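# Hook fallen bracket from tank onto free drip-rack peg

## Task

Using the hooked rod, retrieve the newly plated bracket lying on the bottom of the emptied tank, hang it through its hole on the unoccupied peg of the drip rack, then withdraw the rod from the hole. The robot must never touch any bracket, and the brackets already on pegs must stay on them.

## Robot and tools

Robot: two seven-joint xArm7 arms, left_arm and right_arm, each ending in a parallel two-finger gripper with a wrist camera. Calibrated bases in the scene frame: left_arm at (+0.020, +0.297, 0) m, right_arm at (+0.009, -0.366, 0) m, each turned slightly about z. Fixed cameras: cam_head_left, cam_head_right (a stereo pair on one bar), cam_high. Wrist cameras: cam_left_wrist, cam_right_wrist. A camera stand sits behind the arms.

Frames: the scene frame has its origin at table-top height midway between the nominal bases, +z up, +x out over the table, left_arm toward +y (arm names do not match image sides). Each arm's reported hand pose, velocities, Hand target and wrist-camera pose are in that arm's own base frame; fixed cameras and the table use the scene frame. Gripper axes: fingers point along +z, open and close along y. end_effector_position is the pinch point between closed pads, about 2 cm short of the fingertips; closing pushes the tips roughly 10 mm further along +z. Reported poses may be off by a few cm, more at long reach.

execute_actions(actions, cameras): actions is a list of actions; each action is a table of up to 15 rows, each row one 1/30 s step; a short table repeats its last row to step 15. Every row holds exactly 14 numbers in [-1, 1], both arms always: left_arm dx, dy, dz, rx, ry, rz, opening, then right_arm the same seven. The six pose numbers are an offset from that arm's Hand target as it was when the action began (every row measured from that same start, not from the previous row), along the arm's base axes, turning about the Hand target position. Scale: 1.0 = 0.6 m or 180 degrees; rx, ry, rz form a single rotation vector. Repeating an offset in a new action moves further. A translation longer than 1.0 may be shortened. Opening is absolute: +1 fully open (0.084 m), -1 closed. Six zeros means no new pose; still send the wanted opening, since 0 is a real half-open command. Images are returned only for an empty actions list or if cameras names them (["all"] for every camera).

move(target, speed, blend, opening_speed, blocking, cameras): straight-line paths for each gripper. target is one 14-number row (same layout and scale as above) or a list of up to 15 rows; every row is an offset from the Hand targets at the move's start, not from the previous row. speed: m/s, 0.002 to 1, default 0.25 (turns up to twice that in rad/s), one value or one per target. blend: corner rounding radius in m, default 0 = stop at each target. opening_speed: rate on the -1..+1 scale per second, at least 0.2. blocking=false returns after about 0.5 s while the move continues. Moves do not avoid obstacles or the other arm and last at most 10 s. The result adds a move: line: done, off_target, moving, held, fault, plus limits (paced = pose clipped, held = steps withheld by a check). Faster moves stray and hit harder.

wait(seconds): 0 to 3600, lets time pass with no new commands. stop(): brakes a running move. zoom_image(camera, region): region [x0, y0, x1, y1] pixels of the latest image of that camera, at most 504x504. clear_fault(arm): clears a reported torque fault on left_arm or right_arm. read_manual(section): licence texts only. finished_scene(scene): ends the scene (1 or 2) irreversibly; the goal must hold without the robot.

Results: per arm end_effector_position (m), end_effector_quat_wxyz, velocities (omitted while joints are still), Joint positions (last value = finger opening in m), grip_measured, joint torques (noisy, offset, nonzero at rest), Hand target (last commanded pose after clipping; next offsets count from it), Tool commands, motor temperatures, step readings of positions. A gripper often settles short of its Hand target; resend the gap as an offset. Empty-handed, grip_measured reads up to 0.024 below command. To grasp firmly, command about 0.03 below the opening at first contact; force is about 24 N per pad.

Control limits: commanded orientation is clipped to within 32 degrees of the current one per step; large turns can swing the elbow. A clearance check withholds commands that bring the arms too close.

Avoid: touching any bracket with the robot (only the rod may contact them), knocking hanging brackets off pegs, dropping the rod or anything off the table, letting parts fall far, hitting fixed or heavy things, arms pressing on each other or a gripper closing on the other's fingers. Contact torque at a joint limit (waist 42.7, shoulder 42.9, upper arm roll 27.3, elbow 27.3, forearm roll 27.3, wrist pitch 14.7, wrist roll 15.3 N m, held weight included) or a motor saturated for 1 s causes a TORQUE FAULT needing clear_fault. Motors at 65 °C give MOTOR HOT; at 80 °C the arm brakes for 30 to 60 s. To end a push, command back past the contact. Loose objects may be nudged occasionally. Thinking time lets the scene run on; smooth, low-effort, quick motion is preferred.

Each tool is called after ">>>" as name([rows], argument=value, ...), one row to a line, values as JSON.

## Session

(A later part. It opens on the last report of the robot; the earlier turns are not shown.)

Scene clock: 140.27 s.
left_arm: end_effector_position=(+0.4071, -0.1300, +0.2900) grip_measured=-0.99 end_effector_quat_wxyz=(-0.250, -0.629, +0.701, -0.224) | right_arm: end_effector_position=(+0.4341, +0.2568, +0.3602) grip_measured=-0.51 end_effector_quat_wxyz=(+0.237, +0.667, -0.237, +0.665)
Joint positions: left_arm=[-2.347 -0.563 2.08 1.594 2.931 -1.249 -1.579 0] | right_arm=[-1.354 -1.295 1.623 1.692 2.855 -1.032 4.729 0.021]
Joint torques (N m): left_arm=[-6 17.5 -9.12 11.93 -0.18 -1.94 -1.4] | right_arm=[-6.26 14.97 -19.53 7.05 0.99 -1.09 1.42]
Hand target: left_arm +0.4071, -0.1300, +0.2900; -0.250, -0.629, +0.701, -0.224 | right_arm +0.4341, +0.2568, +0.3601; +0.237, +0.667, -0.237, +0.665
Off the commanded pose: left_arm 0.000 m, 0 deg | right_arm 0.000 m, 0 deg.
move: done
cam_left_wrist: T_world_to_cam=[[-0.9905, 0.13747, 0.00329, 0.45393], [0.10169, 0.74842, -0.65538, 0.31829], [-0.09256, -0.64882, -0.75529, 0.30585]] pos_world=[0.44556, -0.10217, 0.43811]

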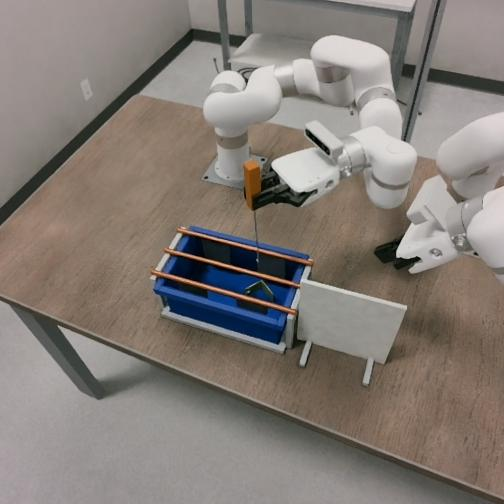

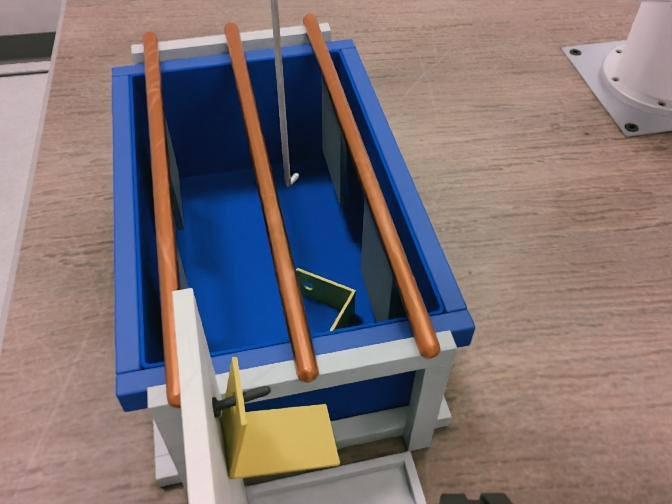

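>>> move(target=[0,0,0,0,0,0,-1,-0.003,-0.012,-0.165,0,0,0,-0.75], speed=0.08, cameras=["cam_high","cam_left_wrist"])

>>> zoom_image(camera="cam_left_wrist", region=[250, 210, 370, 340])

>>> zoom_image(camera="cam_high", region=[220, 230, 310, 320])

Scene clock: 145.10 s.
left_arm: end_effector_position=(+0.4071, -0.1300, +0.2900) grip_measured=-0.99 end_effector_quat_wxyz=(-0.250, -0.629, +0.701, -0.224) | right_arm: end_effector_position=(+0.4323, +0.2496, +0.2612) grip_measured=-0.51 end_effector_quat_wxyz=(+0.237, +0.667, -0.237, +0.665)
Joint positions: left_arm=[-2.347 -0.563 2.08 1.594 2.931 -1.249 -1.579 0] | right_arm=[-1.328 -1.468 1.717 1.6 2.94 -0.977 4.882 0.021]
Joint torques (N m): left_arm=[-5.89 17.82 -9.64 11.89 -0.4 -2.01 -1.36] | right_arm=[6.57 14.85 -20.56 -0.52 1.01 0.9 1.46]
Hand target: left_arm +0.4071, -0.1300, +0.2900; -0.250, -0.629, +0.701, -0.224 | right_arm +0.4323, +0.2496, +0.2611; +0.237, +0.667, -0.237, +0.665
Off the commanded pose: left_arm 0.000 m, 0 deg | right_arm 0.000 m, 0 deg.
move: done
cam_left_wrist: T_world_to_cam=[[-0.9905, 0.13747, 0.00329, 0.45393], [0.10169, 0.74842, -0.65538, 0.31829], [-0.09256, -0.64882, -0.75529, 0.30585]] pos_world=[0.44556, -0.10217, 0.43811]

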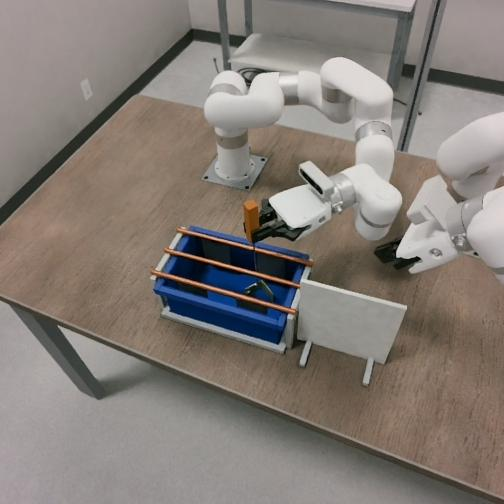

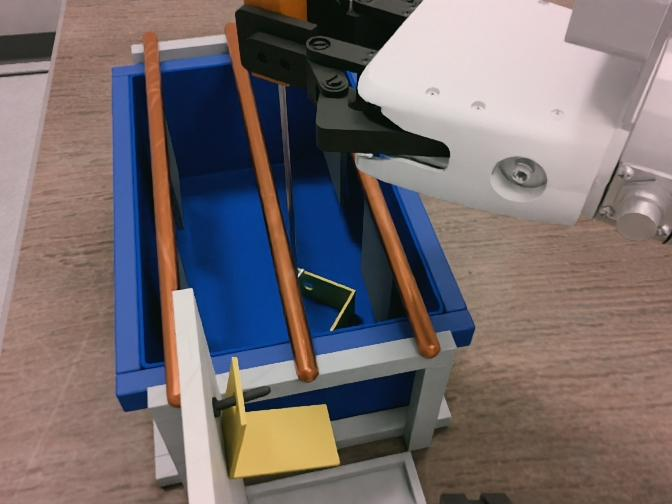

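Scaled by 3.877 from the camera's image (finer frame: 960x720).

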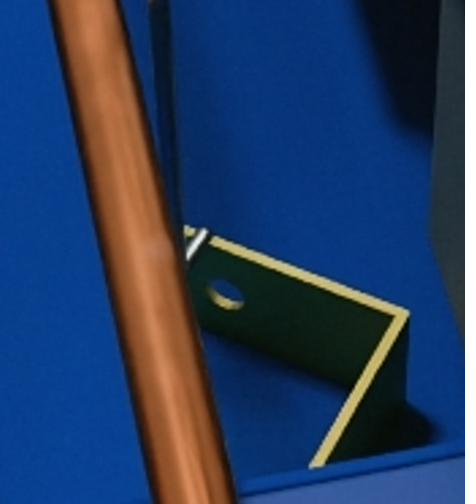

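Scaled by 5.600 from the camera's image (finer frame: 720x720).

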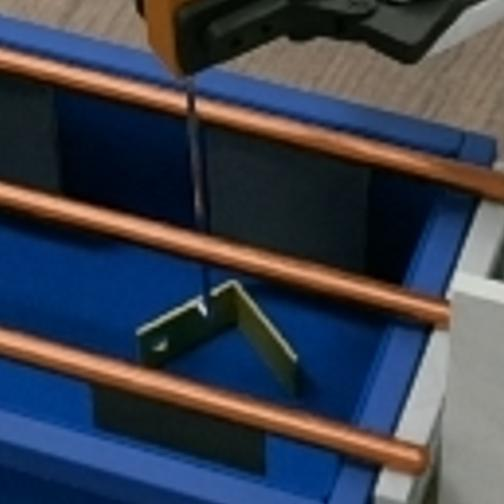

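>>> move([
  [0,0,0,0,0,0,-1,0.004,0.005,0,0,0,0,-0.75],
  [0,0,0,0,0,0,-1,0.004,0.005,-0.05,0,0,0,-0.75],
], speed=0.04, cameras=["cam_high","cam_left_wrist"])

>>> zoom_image(camera="cam_left_wrist", region=[270, 250, 340, 330])

>>> zoom_image(camera="cam_high", region=[230, 260, 290, 320])

Scene clock: 149.60 s.
left_arm: end_effector_position=(+0.4071, -0.1300, +0.2900) grip_measured=-0.99 end_effector_quat_wxyz=(-0.250, -0.629, +0.701, -0.224) | right_arm: end_effector_position=(+0.4347, +0.2526, +0.2312) grip_measured=-0.51 end_effector_quat_wxyz=(+0.237, +0.667, -0.237, +0.665)
Joint positions: left_arm=[-2.347 -0.563 2.08 1.594 2.931 -1.249 -1.579 0] | right_arm=[-1.347 -1.522 1.751 1.631 2.967 -0.986 4.922 0.021]
Joint torques (N m): left_arm=[-6.1 18.06 -9.82 11.75 -0.71 -1.87 -1.23] | right_arm=[-6.28 15.74 -20.45 3.65 0.99 -1.4 1.6]
Hand target: left_arm +0.4071, -0.1300, +0.2900; -0.250, -0.629, +0.701, -0.224 | right_arm +0.4347, +0.2526, +0.2311; +0.237, +0.667, -0.237, +0.665
Off the commanded pose: left_arm 0.000 m, 0 deg | right_arm 0.000 m, 0 deg.
move: done
cam_left_wrist: T_world_to_cam=[[-0.9905, 0.13747, 0.00329, 0.45393], [0.10169, 0.74842, -0.65538, 0.31829], [-0.09256, -0.64882, -0.75529, 0.30585]] pos_world=[0.44556, -0.10217, 0.43811]

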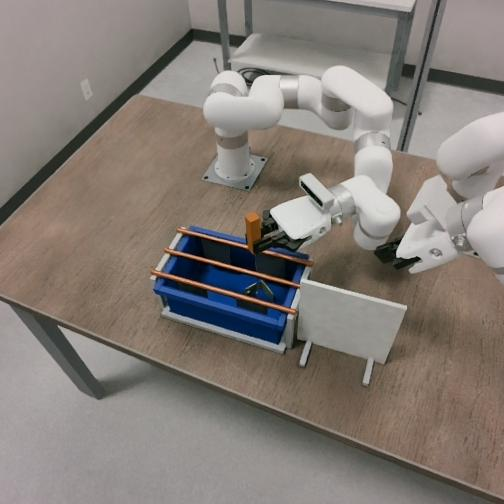

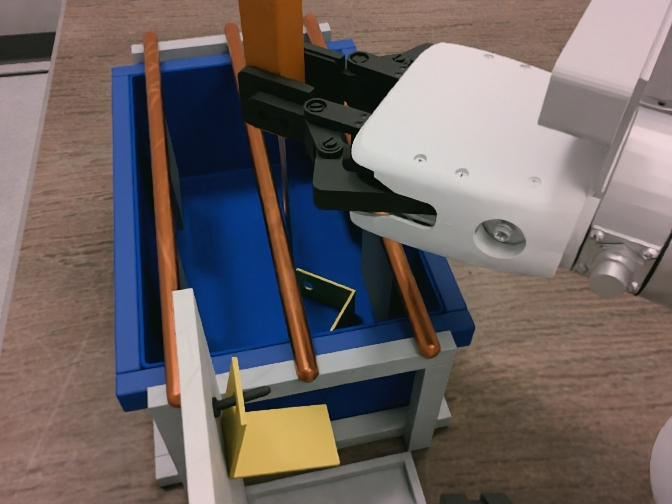

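Scaled by 6.300 from the camera's image (finer frame: 960x720).

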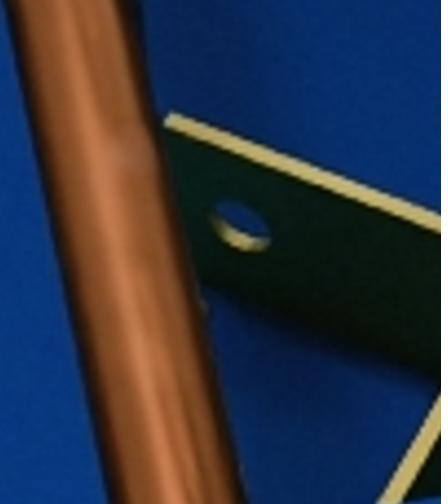

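Scaled by 8.400 from the camera's image (finer frame: 720x720).

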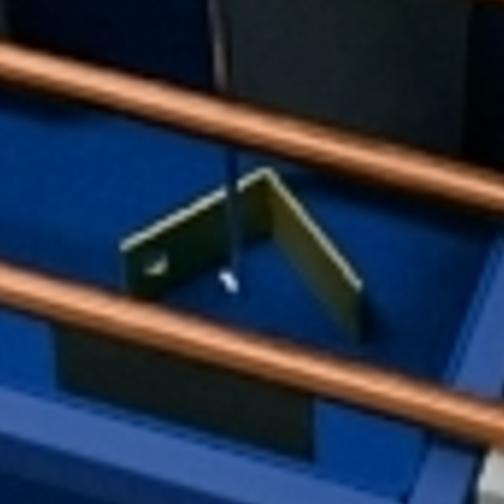

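>>> move(target=[-0.06,0,0,0,0,0,-1,0,0,0,0,0,0,-0.75], speed=0.1, cameras=["cam_left_wrist","cam_head_right"])

>>> zoom_image(camera="cam_left_wrist", region=[220, 240, 300, 320])

Scene clock: 161.87 s.
left_arm: end_effector_position=(+0.3711, -0.1301, +0.2900) grip_measured=-0.99 end_effector_quat_wxyz=(-0.250, -0.629, +0.701, -0.224) | right_arm: end_effector_position=(+0.4347, +0.2526, +0.2311) grip_measured=-0.51 end_effector_quat_wxyz=(+0.237, +0.667, -0.237, +0.665)
Joint positions: left_arm=[-2.177 -0.444 1.992 1.413 2.839 -1.212 -1.497 0] | right_arm=[-1.347 -1.522 1.751 1.631 2.967 -0.986 4.922 0.021]
Joint torques (N m): left_arm=[6.97 23.66 -11.8 8.48 -2.49 0.25 1.76] | right_arm=[-6.36 15.4 -20.44 3.76 0.98 -1.43 1.48]
Hand target: left_arm +0.3711, -0.1300, +0.2900; -0.250, -0.629, +0.701, -0.224 | right_arm +0.4347, +0.2526, +0.2311; +0.237, +0.667, -0.237, +0.665
Off the commanded pose: left_arm 0.000 m, 0 deg | right_arm 0.000 m, 0 deg.
move: done
cam_left_wrist: T_world_to_cam=[[-0.9905, 0.13747, 0.00329, 0.41827], [0.10169, 0.74842, -0.65538, 0.32195], [-0.09256, -0.64882, -0.75529, 0.30252]] pos_world=[0.40956, -0.10217, 0.43811]
Images, in order (width x height): cam_head_right 504x504, cam_left_wrist 672x504.

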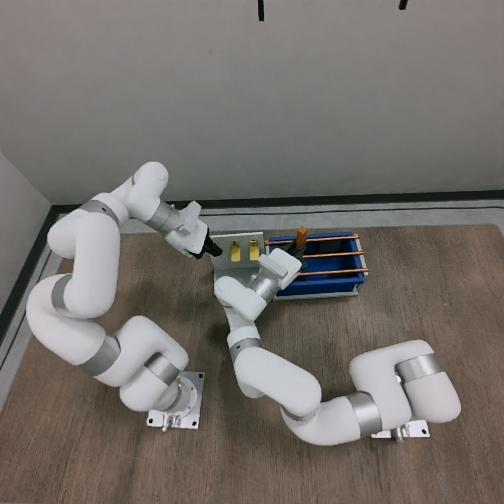

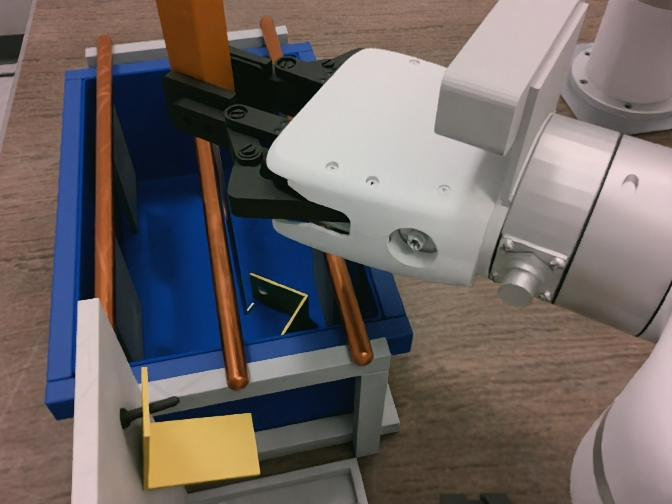

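Scaled by 6.300 from the camera's image (finer frame: 960x720).

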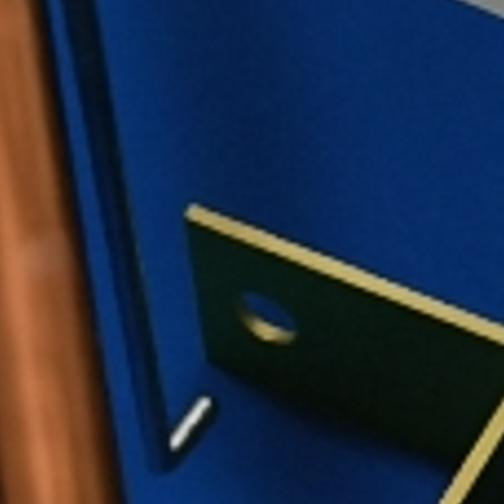

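>>> move(target=[0,0,0,0,0,0,-1,-0.0072,-0.026,-0.0167,0,0,0,-0.75], speed=0.04, cameras=["cam_left_wrist","cam_high"])

>>> zoom_image(camera="cam_left_wrist", region=[220, 240, 300, 320])

>>> zoom_image(camera="cam_high", region=[230, 260, 290, 320])

Scene clock: 167.60 s.
left_arm: end_effector_position=(+0.3711, -0.1300, +0.2900) grip_measured=-0.99 end_effector_quat_wxyz=(-0.250, -0.629, +0.701, -0.224) | right_arm: end_effector_position=(+0.4304, +0.2370, +0.2211) grip_measured=-0.51 end_effector_quat_wxyz=(+0.237, +0.667, -0.237, +0.665)
Joint positions: left_arm=[-2.177 -0.444 1.992 1.413 2.839 -1.212 -1.497 0] | right_arm=[-1.309 -1.538 1.759 1.547 2.977 -0.94 4.944 0.021]
Joint torques (N m): left_arm=[6.76 23.59 -11.4 8.45 -2.58 0.33 1.69] | right_arm=[6.61 14.25 -20.78 -1.86 1 0.84 1.51]
Hand target: left_arm +0.3711, -0.1300, +0.2900; -0.250, -0.629, +0.701, -0.224 | right_arm +0.4304, +0.2370, +0.2211; +0.237, +0.667, -0.237, +0.665
Off the commanded pose: left_arm 0.000 m, 0 deg | right_arm 0.000 m, 0 deg.
move: done
cam_left_wrist: T_world_to_cam=[[-0.9905, 0.13747, 0.00329, 0.41827], [0.10169, 0.74842, -0.65538, 0.32195], [-0.09256, -0.64882, -0.75529, 0.30252]] pos_world=[0.40956, -0.10217, 0.43811]
Images, in order (width x height): cam_high 504x504, cam_left_wrist 672x504.

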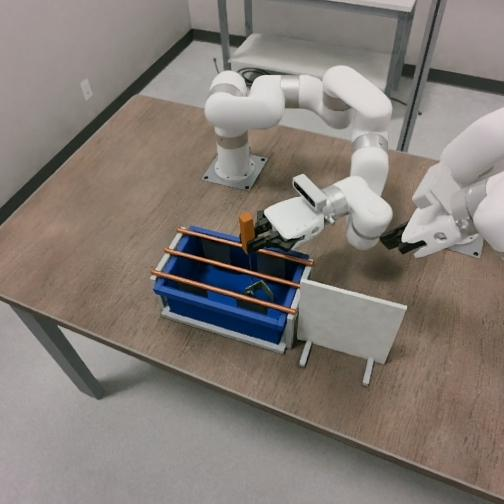

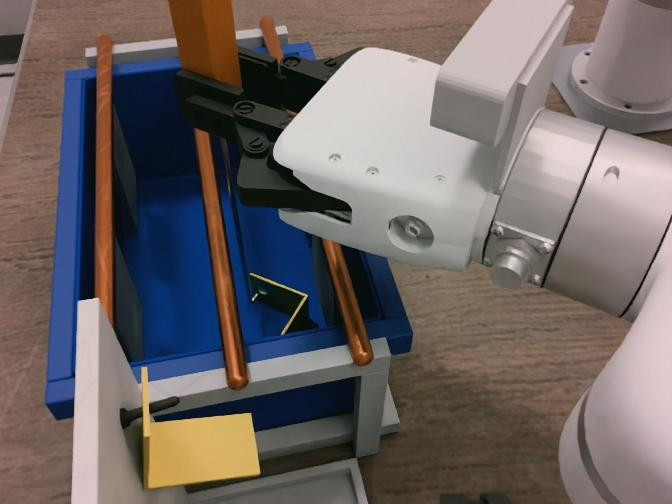

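Scaled by 6.300 from the camera's image (finer frame: 960x720).

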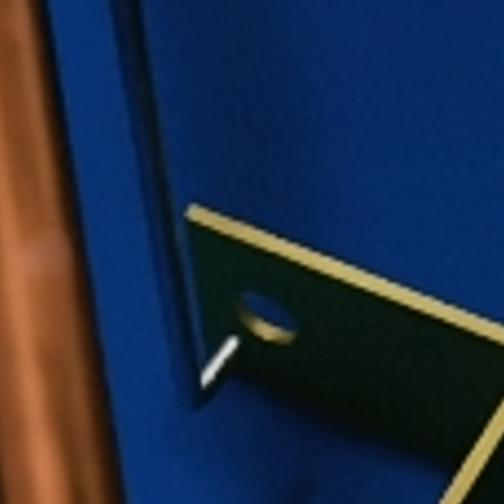

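Scaled by 8.400 from the camera's image (finer frame: 720x720).

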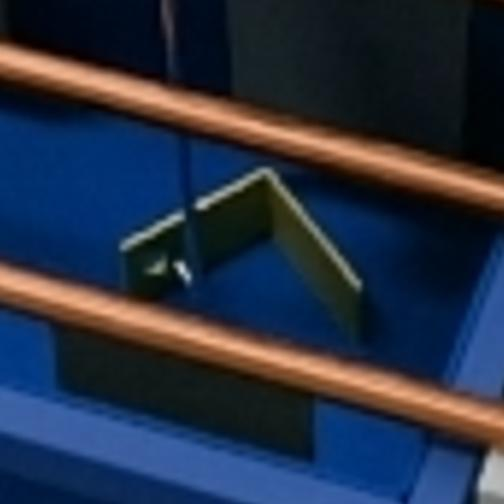

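>>> move(target=[0,0,0,0,0,0,-1,-0.0068,-0.0118,-0.0133,0,0,0,-0.75], speed=0.03, cameras=["cam_left_wrist","cam_high"])

>>> zoom_image(camera="cam_left_wrist", region=[230, 260, 290, 320])

>>> zoom_image(camera="cam_high", region=[230, 260, 290, 320])

Scene clock: 171.50 s.
left_arm: end_effector_position=(+0.3711, -0.1300, +0.2900) grip_measured=-0.99 end_effector_quat_wxyz=(-0.250, -0.629, +0.701, -0.224) | right_arm: end_effector_position=(+0.4263, +0.2299, +0.2132) grip_measured=-0.51 end_effector_quat_wxyz=(+0.237, +0.667, -0.237, +0.665)
Joint positions: left_arm=[-2.177 -0.444 1.992 1.413 2.839 -1.212 -1.497 0] | right_arm=[-1.287 -1.552 1.768 1.508 2.986 -0.921 4.959 0.021]
Joint torques (N m): left_arm=[6.86 23.2 -11.5 8.39 -2.6 0.23 1.63] | right_arm=[6.51 13.92 -20.87 -2.16 1 0.85 1.48]
Hand target: left_arm +0.3711, -0.1300, +0.2900; -0.250, -0.629, +0.701, -0.224 | right_arm +0.4263, +0.2299, +0.2131; +0.237, +0.667, -0.237, +0.665
Off the commanded pose: left_arm 0.000 m, 0 deg | right_arm 0.000 m, 0 deg.
move: done
cam_left_wrist: T_world_to_cam=[[-0.9905, 0.13747, 0.00329, 0.41827], [0.10169, 0.74842, -0.65538, 0.32195], [-0.09256, -0.64882, -0.75529, 0.30252]] pos_world=[0.40956, -0.10217, 0.43811]
Images, in order (width x height): cam_high 504x504, cam_left_wrist 672x504.

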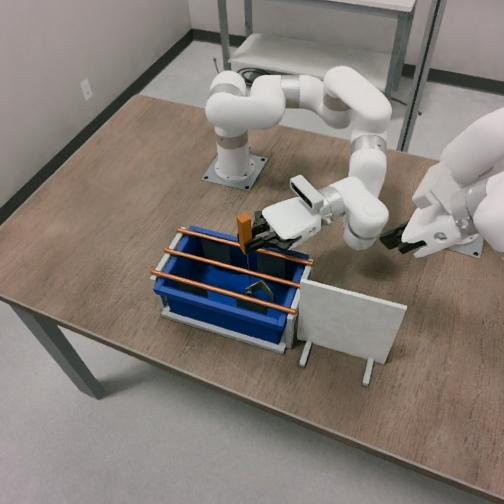

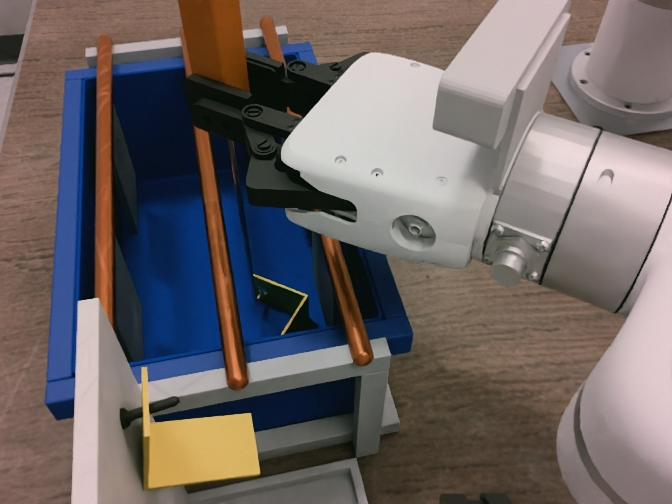

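Scaled by 8.400 from the camera's image (finer frame: 960x720).

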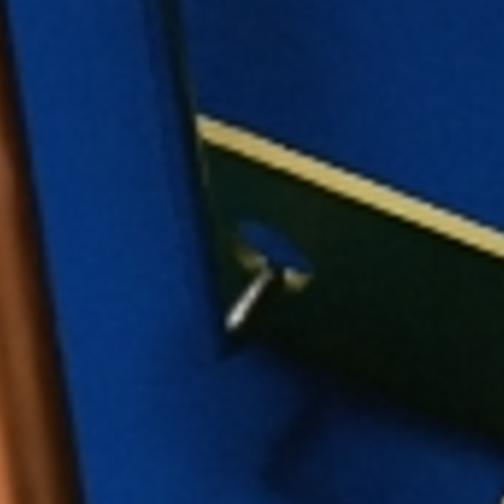

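Scaled by 8.400 from the camera's image (finer frame: 720x720).

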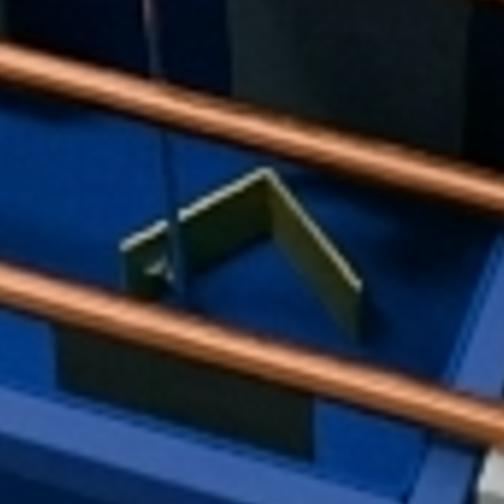

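>>> move(target=[0,0,0,0,0,0,-1,-0.0093,-0.0138,0,0,0,0,-0.75], speed=0.03, cameras=["cam_left_wrist","cam_high"])

>>> zoom_image(camera="cam_left_wrist", region=[230, 260, 290, 320])

>>> zoom_image(camera="cam_high", region=[230, 260, 290, 320])

Scene clock: 175.17 s.
left_arm: end_effector_position=(+0.3711, -0.1300, +0.2900) grip_measured=-0.99 end_effector_quat_wxyz=(-0.250, -0.629, +0.701, -0.224) | right_arm: end_effector_position=(+0.4208, +0.2216, +0.2131) grip_measured=-0.51 end_effector_quat_wxyz=(+0.237, +0.667, -0.237, +0.665)
Joint positions: left_arm=[-2.177 -0.444 1.992 1.413 2.839 -1.212 -1.497 0] | right_arm=[-1.257 -1.55 1.768 1.456 2.988 -0.899 4.963 0.021]
Joint torques (N m): left_arm=[6.7 22.88 -11.24 8.47 -2.75 0.05 1.54] | right_arm=[6.55 26.11 -27.48 -2.25 0.93 0.77 1.53]
Hand target: left_arm +0.3711, -0.1300, +0.2900; -0.250, -0.629, +0.701, -0.224 | right_arm +0.4208, +0.2216, +0.2131; +0.237, +0.667, -0.237, +0.665
Off the commanded pose: left_arm 0.000 m, 0 deg | right_arm 0.000 m, 0 deg.
move: done
cam_left_wrist: T_world_to_cam=[[-0.9905, 0.13747, 0.00329, 0.41827], [0.10169, 0.74842, -0.65538, 0.32195], [-0.09256, -0.64882, -0.75529, 0.30252]] pos_world=[0.40956, -0.10217, 0.43811]
Images, in order (width x height): cam_high 504x504, cam_left_wrist 672x504.

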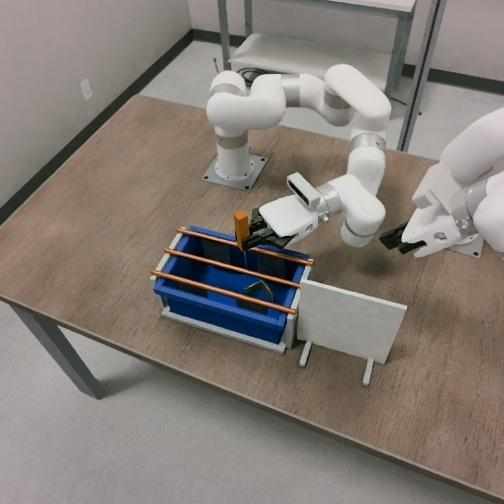

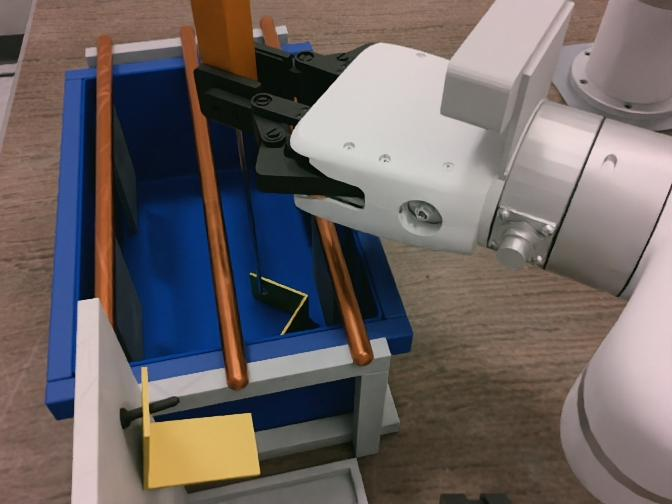

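Scaled by 8.400 from the camera's image (finer frame: 960x720).

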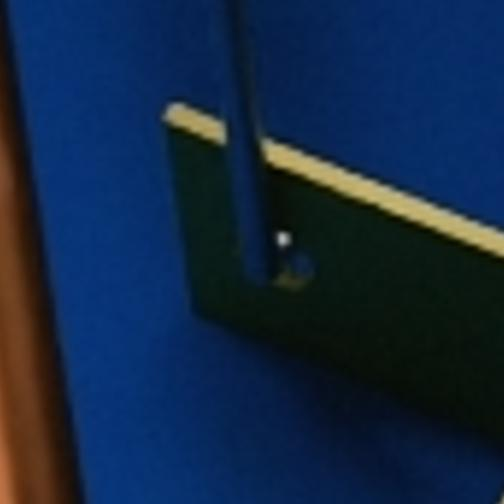

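Scaled by 8.400 from the camera's image (finer frame: 720x720).

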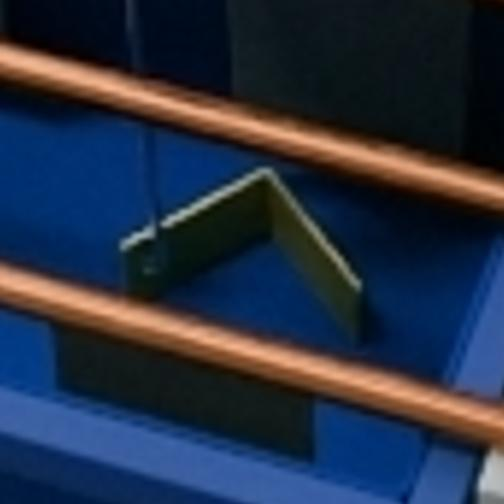

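>>> move(target=[0,0,0,0,0,0,-1,0,0,0.025,0,0,0,-0.75], speed=0.03, cameras=["cam_left_wrist","cam_high"])

>>> zoom_image(camera="cam_left_wrist", region=[220, 240, 300, 320])

>>> zoom_image(camera="cam_high", region=[230, 260, 290, 320])

Scene clock: 179.27 s.
left_arm: end_effector_position=(+0.3711, -0.1300, +0.2900) grip_measured=-0.99 end_effector_quat_wxyz=(-0.250, -0.629, +0.701, -0.224) | right_arm: end_effector_position=(+0.4208, +0.2216, +0.2281) grip_measured=-0.51 end_effector_quat_wxyz=(+0.237, +0.667, -0.237, +0.665)
Joint positions: left_arm=[-2.177 -0.444 1.992 1.413 2.839 -1.212 -1.497 0] | right_arm=[-1.253 -1.524 1.748 1.447 2.973 -0.897 4.943 0.021]
Joint torques (N m): left_arm=[6.12 22.93 -11.25 8.45 -2.78 0.14 1.64] | right_arm=[6.51 25.97 -27.68 -1.91 -3.93 0.81 -1.26]
Hand target: left_arm +0.3711, -0.1300, +0.2900; -0.250, -0.629, +0.701, -0.224 | right_arm +0.4208, +0.2216, +0.2281; +0.237, +0.667, -0.237, +0.665
Off the commanded pose: left_arm 0.000 m, 0 deg | right_arm 0.000 m, 0 deg.
move: done
cam_left_wrist: T_world_to_cam=[[-0.9905, 0.13747, 0.00329, 0.41827], [0.10169, 0.74842, -0.65538, 0.32195], [-0.09256, -0.64882, -0.75529, 0.30252]] pos_world=[0.40956, -0.10217, 0.43811]
Images, in order (width x height): cam_high 504x504, cam_left_wrist 672x504.

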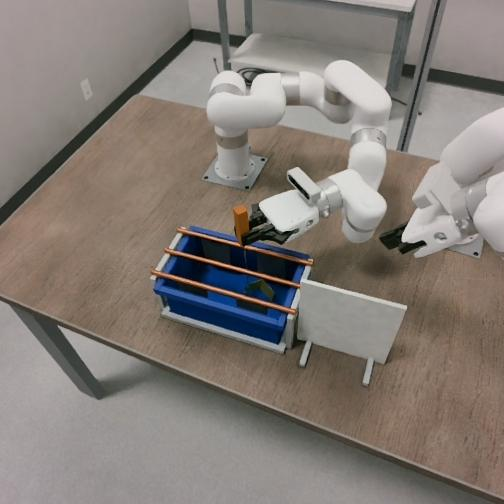

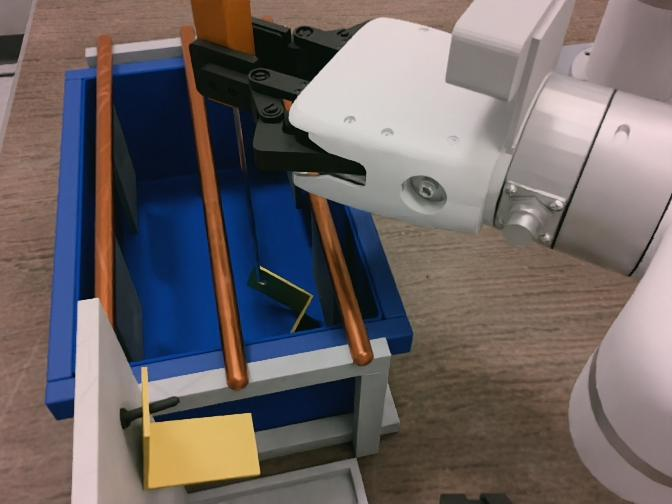

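Scaled by 6.300 from the camera's image (finer frame: 960x720).

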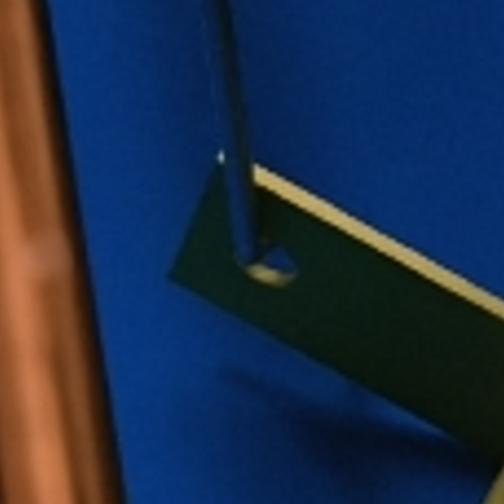

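Scaled by 8.400 from the camera's image (finer frame: 720x720).

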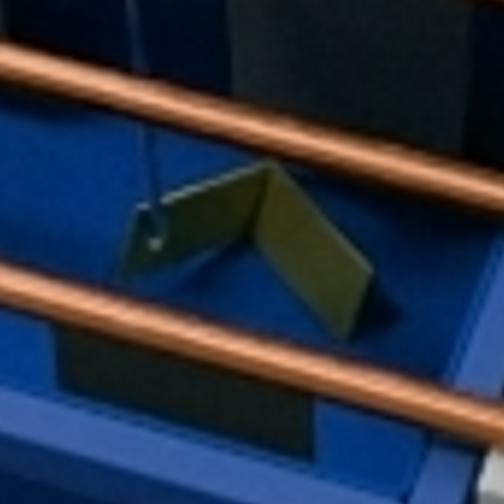

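>>> move(target=[0,0,0,0,0,0,-1,0.007,0.007,0.0583,0,0,0,-0.75], speed=0.04, cameras=["cam_left_wrist","cam_high"])

>>> zoom_image(camera="cam_left_wrist", region=[180, 200, 320, 340])

>>> zoom_image(camera="cam_high", region=[220, 240, 300, 320])

Scene clock: 183.13 s.
left_arm: end_effector_position=(+0.3711, -0.1300, +0.2900) grip_measured=-0.99 end_effector_quat_wxyz=(-0.250, -0.629, +0.701, -0.224) | right_arm: end_effector_position=(+0.4250, +0.2258, +0.2631) grip_measured=-0.51 end_effector_quat_wxyz=(+0.237, +0.667, -0.237, +0.665)
Joint positions: left_arm=[-2.177 -0.444 1.992 1.413 2.839 -1.212 -1.497 0] | right_arm=[-1.264 -1.462 1.704 1.467 2.937 -0.907 4.891 0.021]
Joint torques (N m): left_arm=[6.32 22.53 -10.96 8.43 -2.68 0.1 1.6] | right_arm=[-6.29 26.54 -27.85 4.23 -4.12 -1.43 -1.29]
Hand target: left_arm +0.3711, -0.1300, +0.2900; -0.250, -0.629, +0.701, -0.224 | right_arm +0.4250, +0.2258, +0.2631; +0.237, +0.667, -0.237, +0.665
Off the commanded pose: left_arm 0.000 m, 0 deg | right_arm 0.000 m, 0 deg.
move: done
cam_left_wrist: T_world_to_cam=[[-0.9905, 0.13747, 0.00329, 0.41827], [0.10169, 0.74842, -0.65538, 0.32195], [-0.09256, -0.64882, -0.75529, 0.30252]] pos_world=[0.40956, -0.10217, 0.43811]
Images, in order (width x height): cam_high 504x504, cam_left_wrist 672x504.

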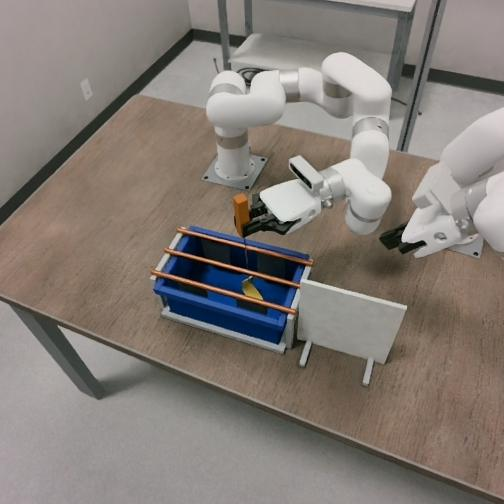

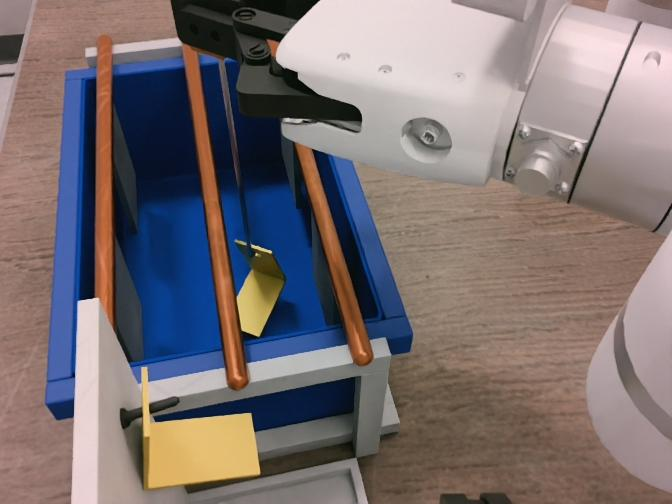

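Scaled by 3.600 from the camera's image (finer frame: 960x720).

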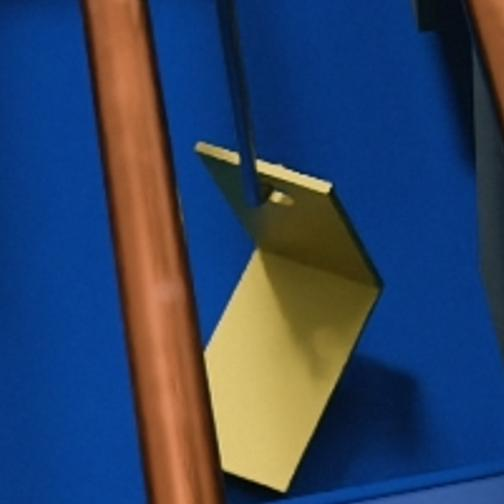

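Scaled by 6.300 from the camera's image (finer frame: 720x720).

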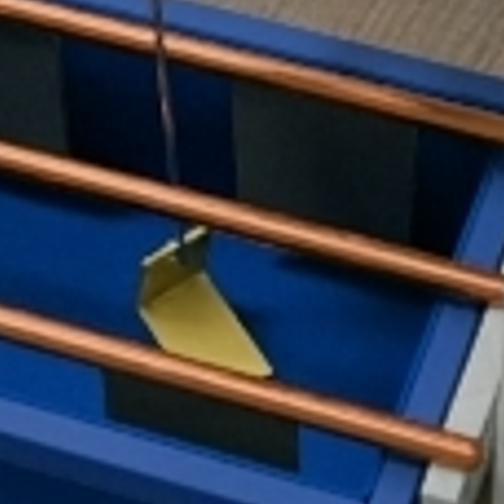

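>>> move(target=[0,0,0,0,0,0,-1,-0.018,0.0,0,0,0,0.222,-0.75], speed=0.15, cameras=["cam_left_wrist","cam_high"])

>>> zoom_image(camera="cam_left_wrist", region=[180, 200, 320, 340])

>>> zoom_image(camera="cam_high", region=[220, 240, 300, 320])

Scene clock: 190.47 s.
left_arm: end_effector_position=(+0.3711, -0.1300, +0.2900) grip_measured=-0.99 end_effector_quat_wxyz=(-0.250, -0.629, +0.701, -0.224) | right_arm: end_effector_position=(+0.4142, +0.2258, +0.2632) grip_measured=-0.51 end_effector_quat_wxyz=(-0.005, +0.708, +0.005, +0.706)
Joint positions: left_arm=[-2.177 -0.444 1.992 1.413 2.839 -1.212 -1.497 0] | right_arm=[-0.725 -1.632 1.626 0.683 2.959 0.059 4.976 0.021]
Joint torques (N m): left_arm=[5.93 21.68 -10.71 8.71 -2.54 0.04 1.53] | right_arm=[6.67 3.52 -19.2 -4.23 1.82 0.77 0.83]
Hand target: left_arm +0.3711, -0.1300, +0.2900; -0.250, -0.629, +0.701, -0.224 | right_arm +0.4142, +0.2258, +0.2631; -0.005, +0.708, +0.005, +0.706
Off the commanded pose: left_arm 0.000 m, 0 deg | right_arm 0.000 m, 0 deg.
move: done
cam_left_wrist: T_world_to_cam=[[-0.9905, 0.13747, 0.00329, 0.41827], [0.10169, 0.74842, -0.65538, 0.32195], [-0.09256, -0.64882, -0.75529, 0.30252]] pos_world=[0.40956, -0.10217, 0.43811]
Images, in order (width x height): cam_high 504x504, cam_left_wrist 672x504.

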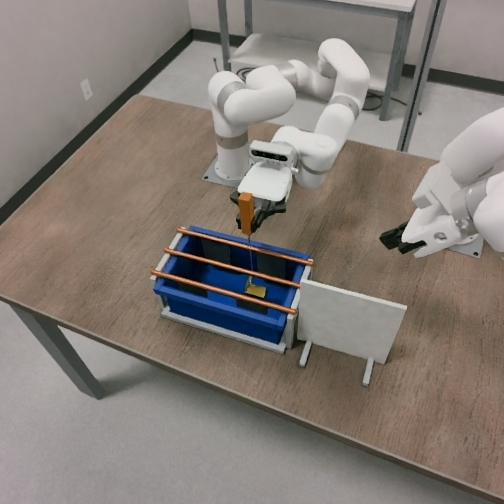

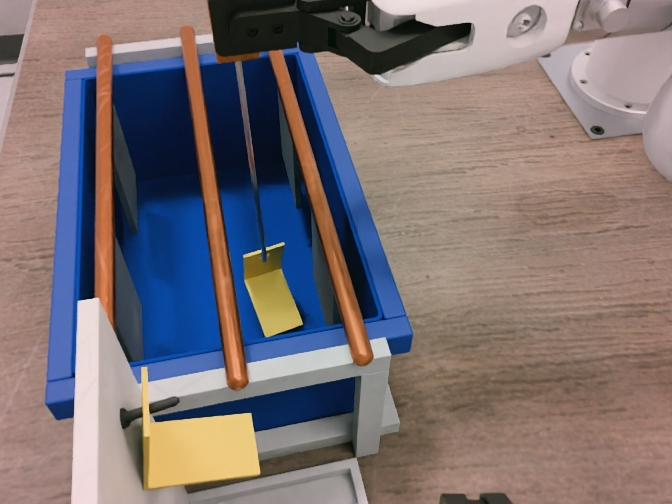

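Scaled by 3.600 from the camera's image (finer frame: 960x720).

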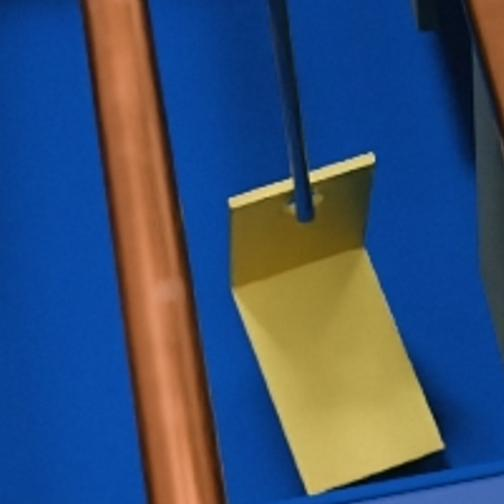

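Scaled by 6.300 from the camera's image (finer frame: 720x720).

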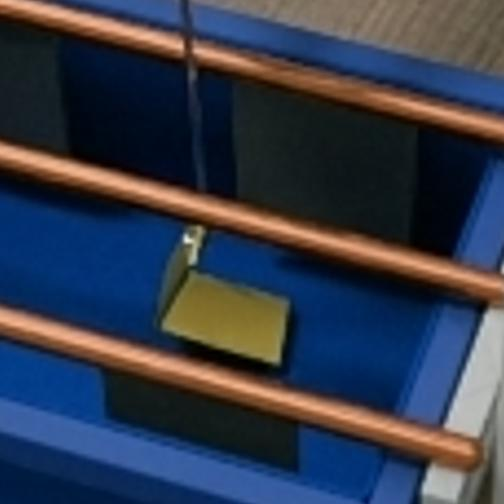

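>>> move([
  [0,0,0,0,0,0,-1,-0.003,0,0,0,0,-0.053,-0.75],
  [0,0,0,0,0,0,-1,-0.003,0,0.07,0,0,-0.053,-0.75],
], speed=0.05, cameras=["cam_left_wrist","cam_high"])

>>> zoom_image(camera="cam_left_wrist", region=[180, 180, 340, 340])

Scene clock: 196.60 s.
left_arm: end_effector_position=(+0.3711, -0.1300, +0.2900) grip_measured=-0.99 end_effector_quat_wxyz=(-0.250, -0.629, +0.701, -0.224) | right_arm: end_effector_position=(+0.4124, +0.2258, +0.3051) grip_measured=-0.51 end_effector_quat_wxyz=(+0.054, +0.706, -0.053, +0.704)
Joint positions: left_arm=[-2.177 -0.444 1.992 1.413 2.839 -1.212 -1.497 0] | right_arm=[-0.805 -1.471 1.54 0.845 2.845 -0.197 4.917 0.021]
Joint torques (N m): left_arm=[5.66 21.21 -10.53 8.69 -2.47 -0.13 1.58] | right_arm=[6.53 17.8 -26.43 4.41 -3.62 -1.45 -1.29]
Hand target: left_arm +0.3711, -0.1300, +0.2900; -0.250, -0.629, +0.701, -0.224 | right_arm +0.4124, +0.2258, +0.3051; +0.054, +0.706, -0.053, +0.704
Off the commanded pose: left_arm 0.000 m, 0 deg | right_arm 0.000 m, 0 deg.
move: done
cam_left_wrist: T_world_to_cam=[[-0.9905, 0.13747, 0.00329, 0.41827], [0.10169, 0.74842, -0.65538, 0.32195], [-0.09256, -0.64882, -0.75529, 0.30252]] pos_world=[0.40956, -0.10217, 0.43811]
Images, in order (width x height): cam_high 504x504, cam_left_wrist 672x504.

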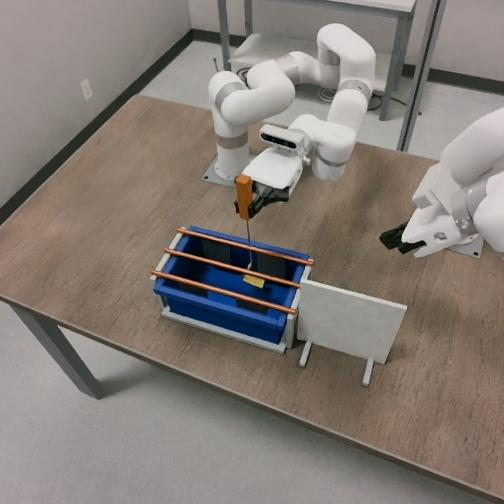

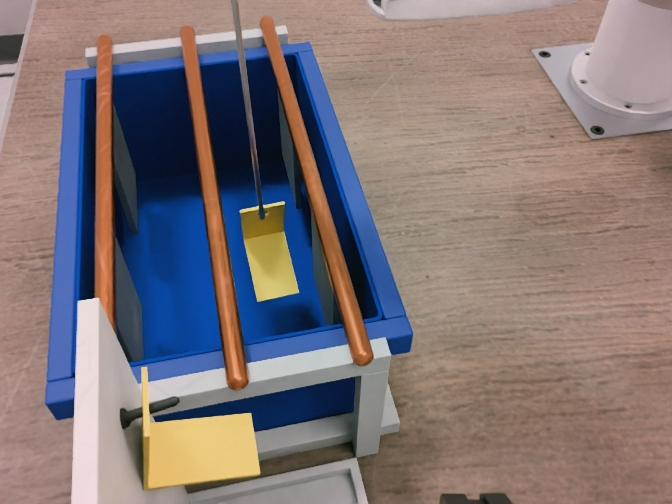

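Scaled by 3.150 from the camera's image (finer frame: 960x720).

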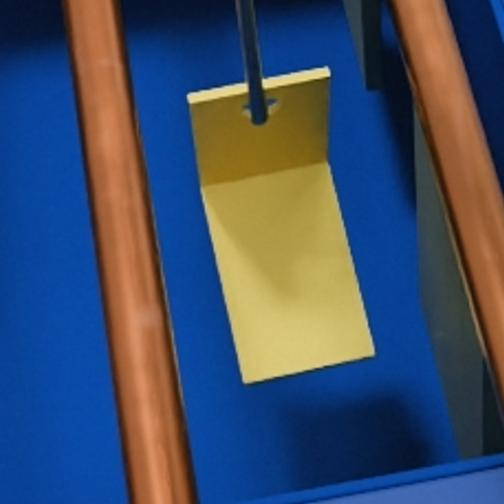

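>>> move(target=[0,0,0,0,0,0,-1,0,0,0.2,0,0,0,-0.75], speed=0.06, cameras=["cam_left_wrist","cam_high"])

Scene clock: 200.77 s.
left_arm: end_effector_position=(+0.3711, -0.1300, +0.2900) grip_measured=-0.99 end_effector_quat_wxyz=(-0.250, -0.629, +0.701, -0.224) | right_arm: end_effector_position=(+0.4124, +0.2258, +0.4251) grip_measured=-0.51 end_effector_quat_wxyz=(+0.054, +0.706, -0.053, +0.704)
Joint positions: left_arm=[-2.177 -0.444 1.992 1.413 2.839 -1.212 -1.497 0] | right_arm=[-0.773 -1.176 1.302 0.968 2.625 -0.297 4.757 0.021]
Joint torques (N m): left_arm=[5.44 20.88 -10.51 8.8 -2.63 -0.15 1.45] | right_arm=[6.52 16.69 -24.47 11.11 -3.69 -1.14 -1.33]
Hand target: left_arm +0.3711, -0.1300, +0.2900; -0.250, -0.629, +0.701, -0.224 | right_arm +0.4124, +0.2258, +0.4251; +0.054, +0.706, -0.053, +0.704
Off the commanded pose: left_arm 0.000 m, 0 deg | right_arm 0.000 m, 0 deg.
move: done
cam_left_wrist: T_world_to_cam=[[-0.9905, 0.13747, 0.00329, 0.41827], [0.10169, 0.74842, -0.65538, 0.32195], [-0.09256, -0.64882, -0.75529, 0.30252]] pos_world=[0.40956, -0.10217, 0.43811]
Images, in order (width x height): cam_high 504x504, cam_left_wrist 672x504.

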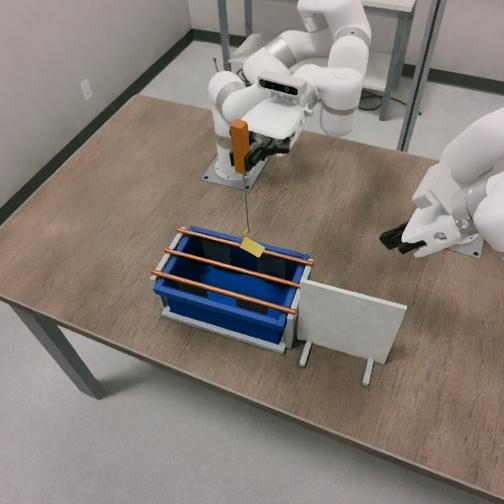

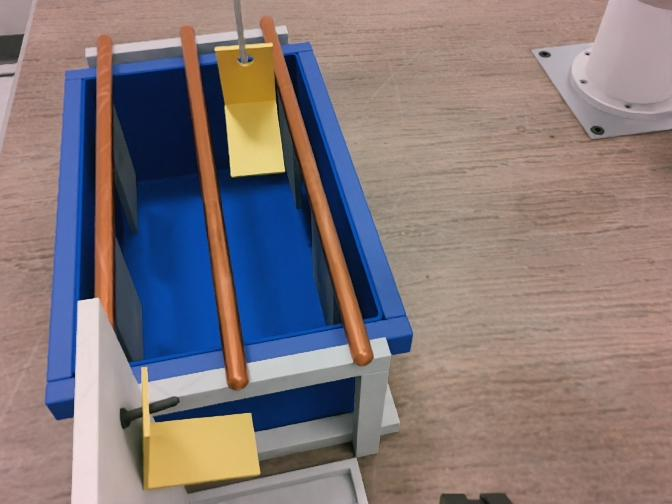

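>>> move(target=[-0.06,0.227,-0.117,-0.096,-0.043,0.329,-1,0,0,0,0,0,0,-0.75], speed=0.2)

>>> move(target=[0,0,0,0,0,0,-1,-0.023,0.462,0,0,0,0.533,-0.75], speed=0.12, cameras=["cam_left_wrist","cam_high","cam_head_right"])

Scene clock: 211.87 s.
left_arm: end_effector_position=(+0.3351, +0.0061, +0.2198) grip_measured=-0.99 end_effector_quat_wxyz=(+0.149, +0.833, -0.275, +0.456) | right_arm: end_effector_position=(+0.4124, +0.2258, +0.4251) grip_measured=-0.51 end_effector_quat_wxyz=(+0.054, +0.706, -0.053, +0.704)
Joint positions: left_arm=[-0.591 -0.577 1.322 0.466 2.281 -0.568 -1.025 0] | right_arm=[-0.773 -1.176 1.302 0.968 2.625 -0.297 4.757 0.021]
Joint torques (N m): left_arm=[6.75 -4.91 -5.99 6.09 -2.77 -0.12 1.53] | right_arm=[6.12 16.66 -24.24 11 -3.52 -1.11 -1.24]
Hand target: left_arm +0.3351, +0.0062, +0.2198; +0.149, +0.833, -0.275, +0.456 | right_arm +0.4124, +0.2258, +0.4251; +0.054, +0.706, -0.053, +0.704
Off the commanded pose: left_arm 0.000 m, 0 deg | right_arm 0.000 m, 0 deg.
move: done

Scene clock: 219.23 s.
left_arm: end_effector_position=(+0.3351, +0.0062, +0.2198) grip_measured=-0.99 end_effector_quat_wxyz=(+0.149, +0.833, -0.275, +0.456) | right_arm: end_effector_position=(+0.3986, +0.5030, +0.4251) grip_measured=-0.51 end_effector_quat_wxyz=(+0.487, -0.513, -0.489, -0.511)
Joint positions: left_arm=[-0.591 -0.577 1.322 0.466 2.281 -0.568 -1.025 0] | right_arm=[-1.151 -0.721 1.469 1.096 2.343 1.501 4.423 0.021]
Joint torques (N m): left_arm=[6.82 -4.64 -5.82 5.88 -2.76 -0.11 1.52] | right_arm=[-6.11 17.2 -15.35 17.78 -0.88 1.88 1.52]
Hand target: left_arm +0.3351, +0.0062, +0.2198; +0.149, +0.833, -0.275, +0.456 | right_arm +0.3986, +0.5030, +0.4251; +0.487, -0.513, -0.489, -0.511
Off the commanded pose: left_arm 0.000 m, 0 deg | right_arm 0.000 m, 0 deg.
move: done
cam_left_wrist: T_world_to_cam=[[-0.61724, -0.78673, -0.00861, 0.24727], [-0.40033, 0.32347, -0.85738, 0.39294], [0.67731, -0.52577, -0.5146, 0.02284]] pos_world=[0.29446, 0.07944, 0.35078]
Images, in order (width x height): cam_head_right 504x504, cam_high 504x504, cam_left_wrist 672x504.

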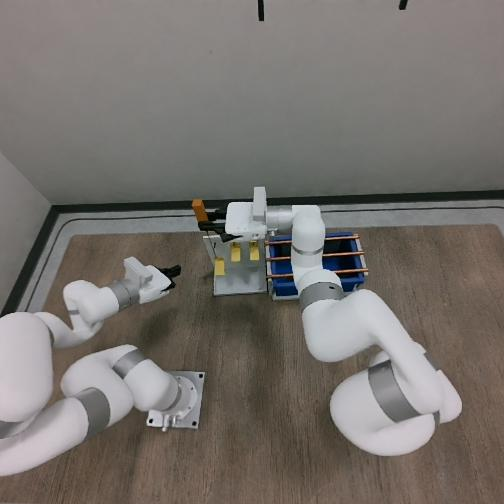

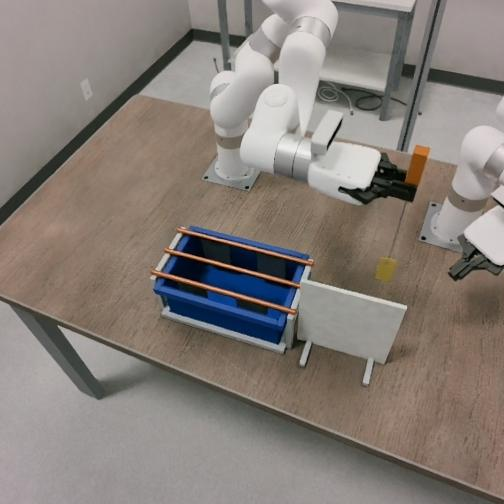

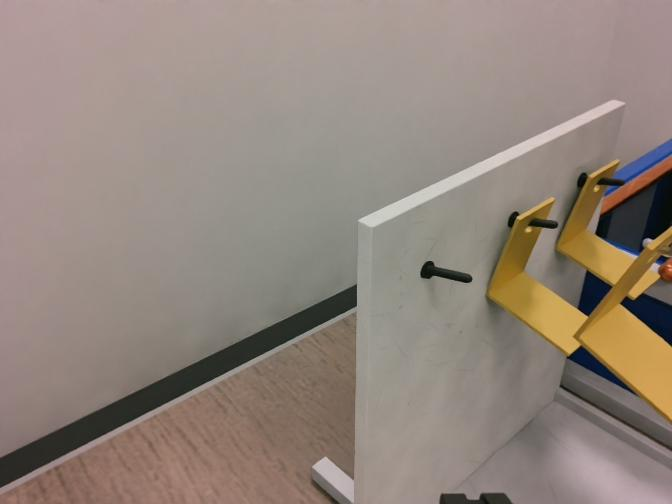

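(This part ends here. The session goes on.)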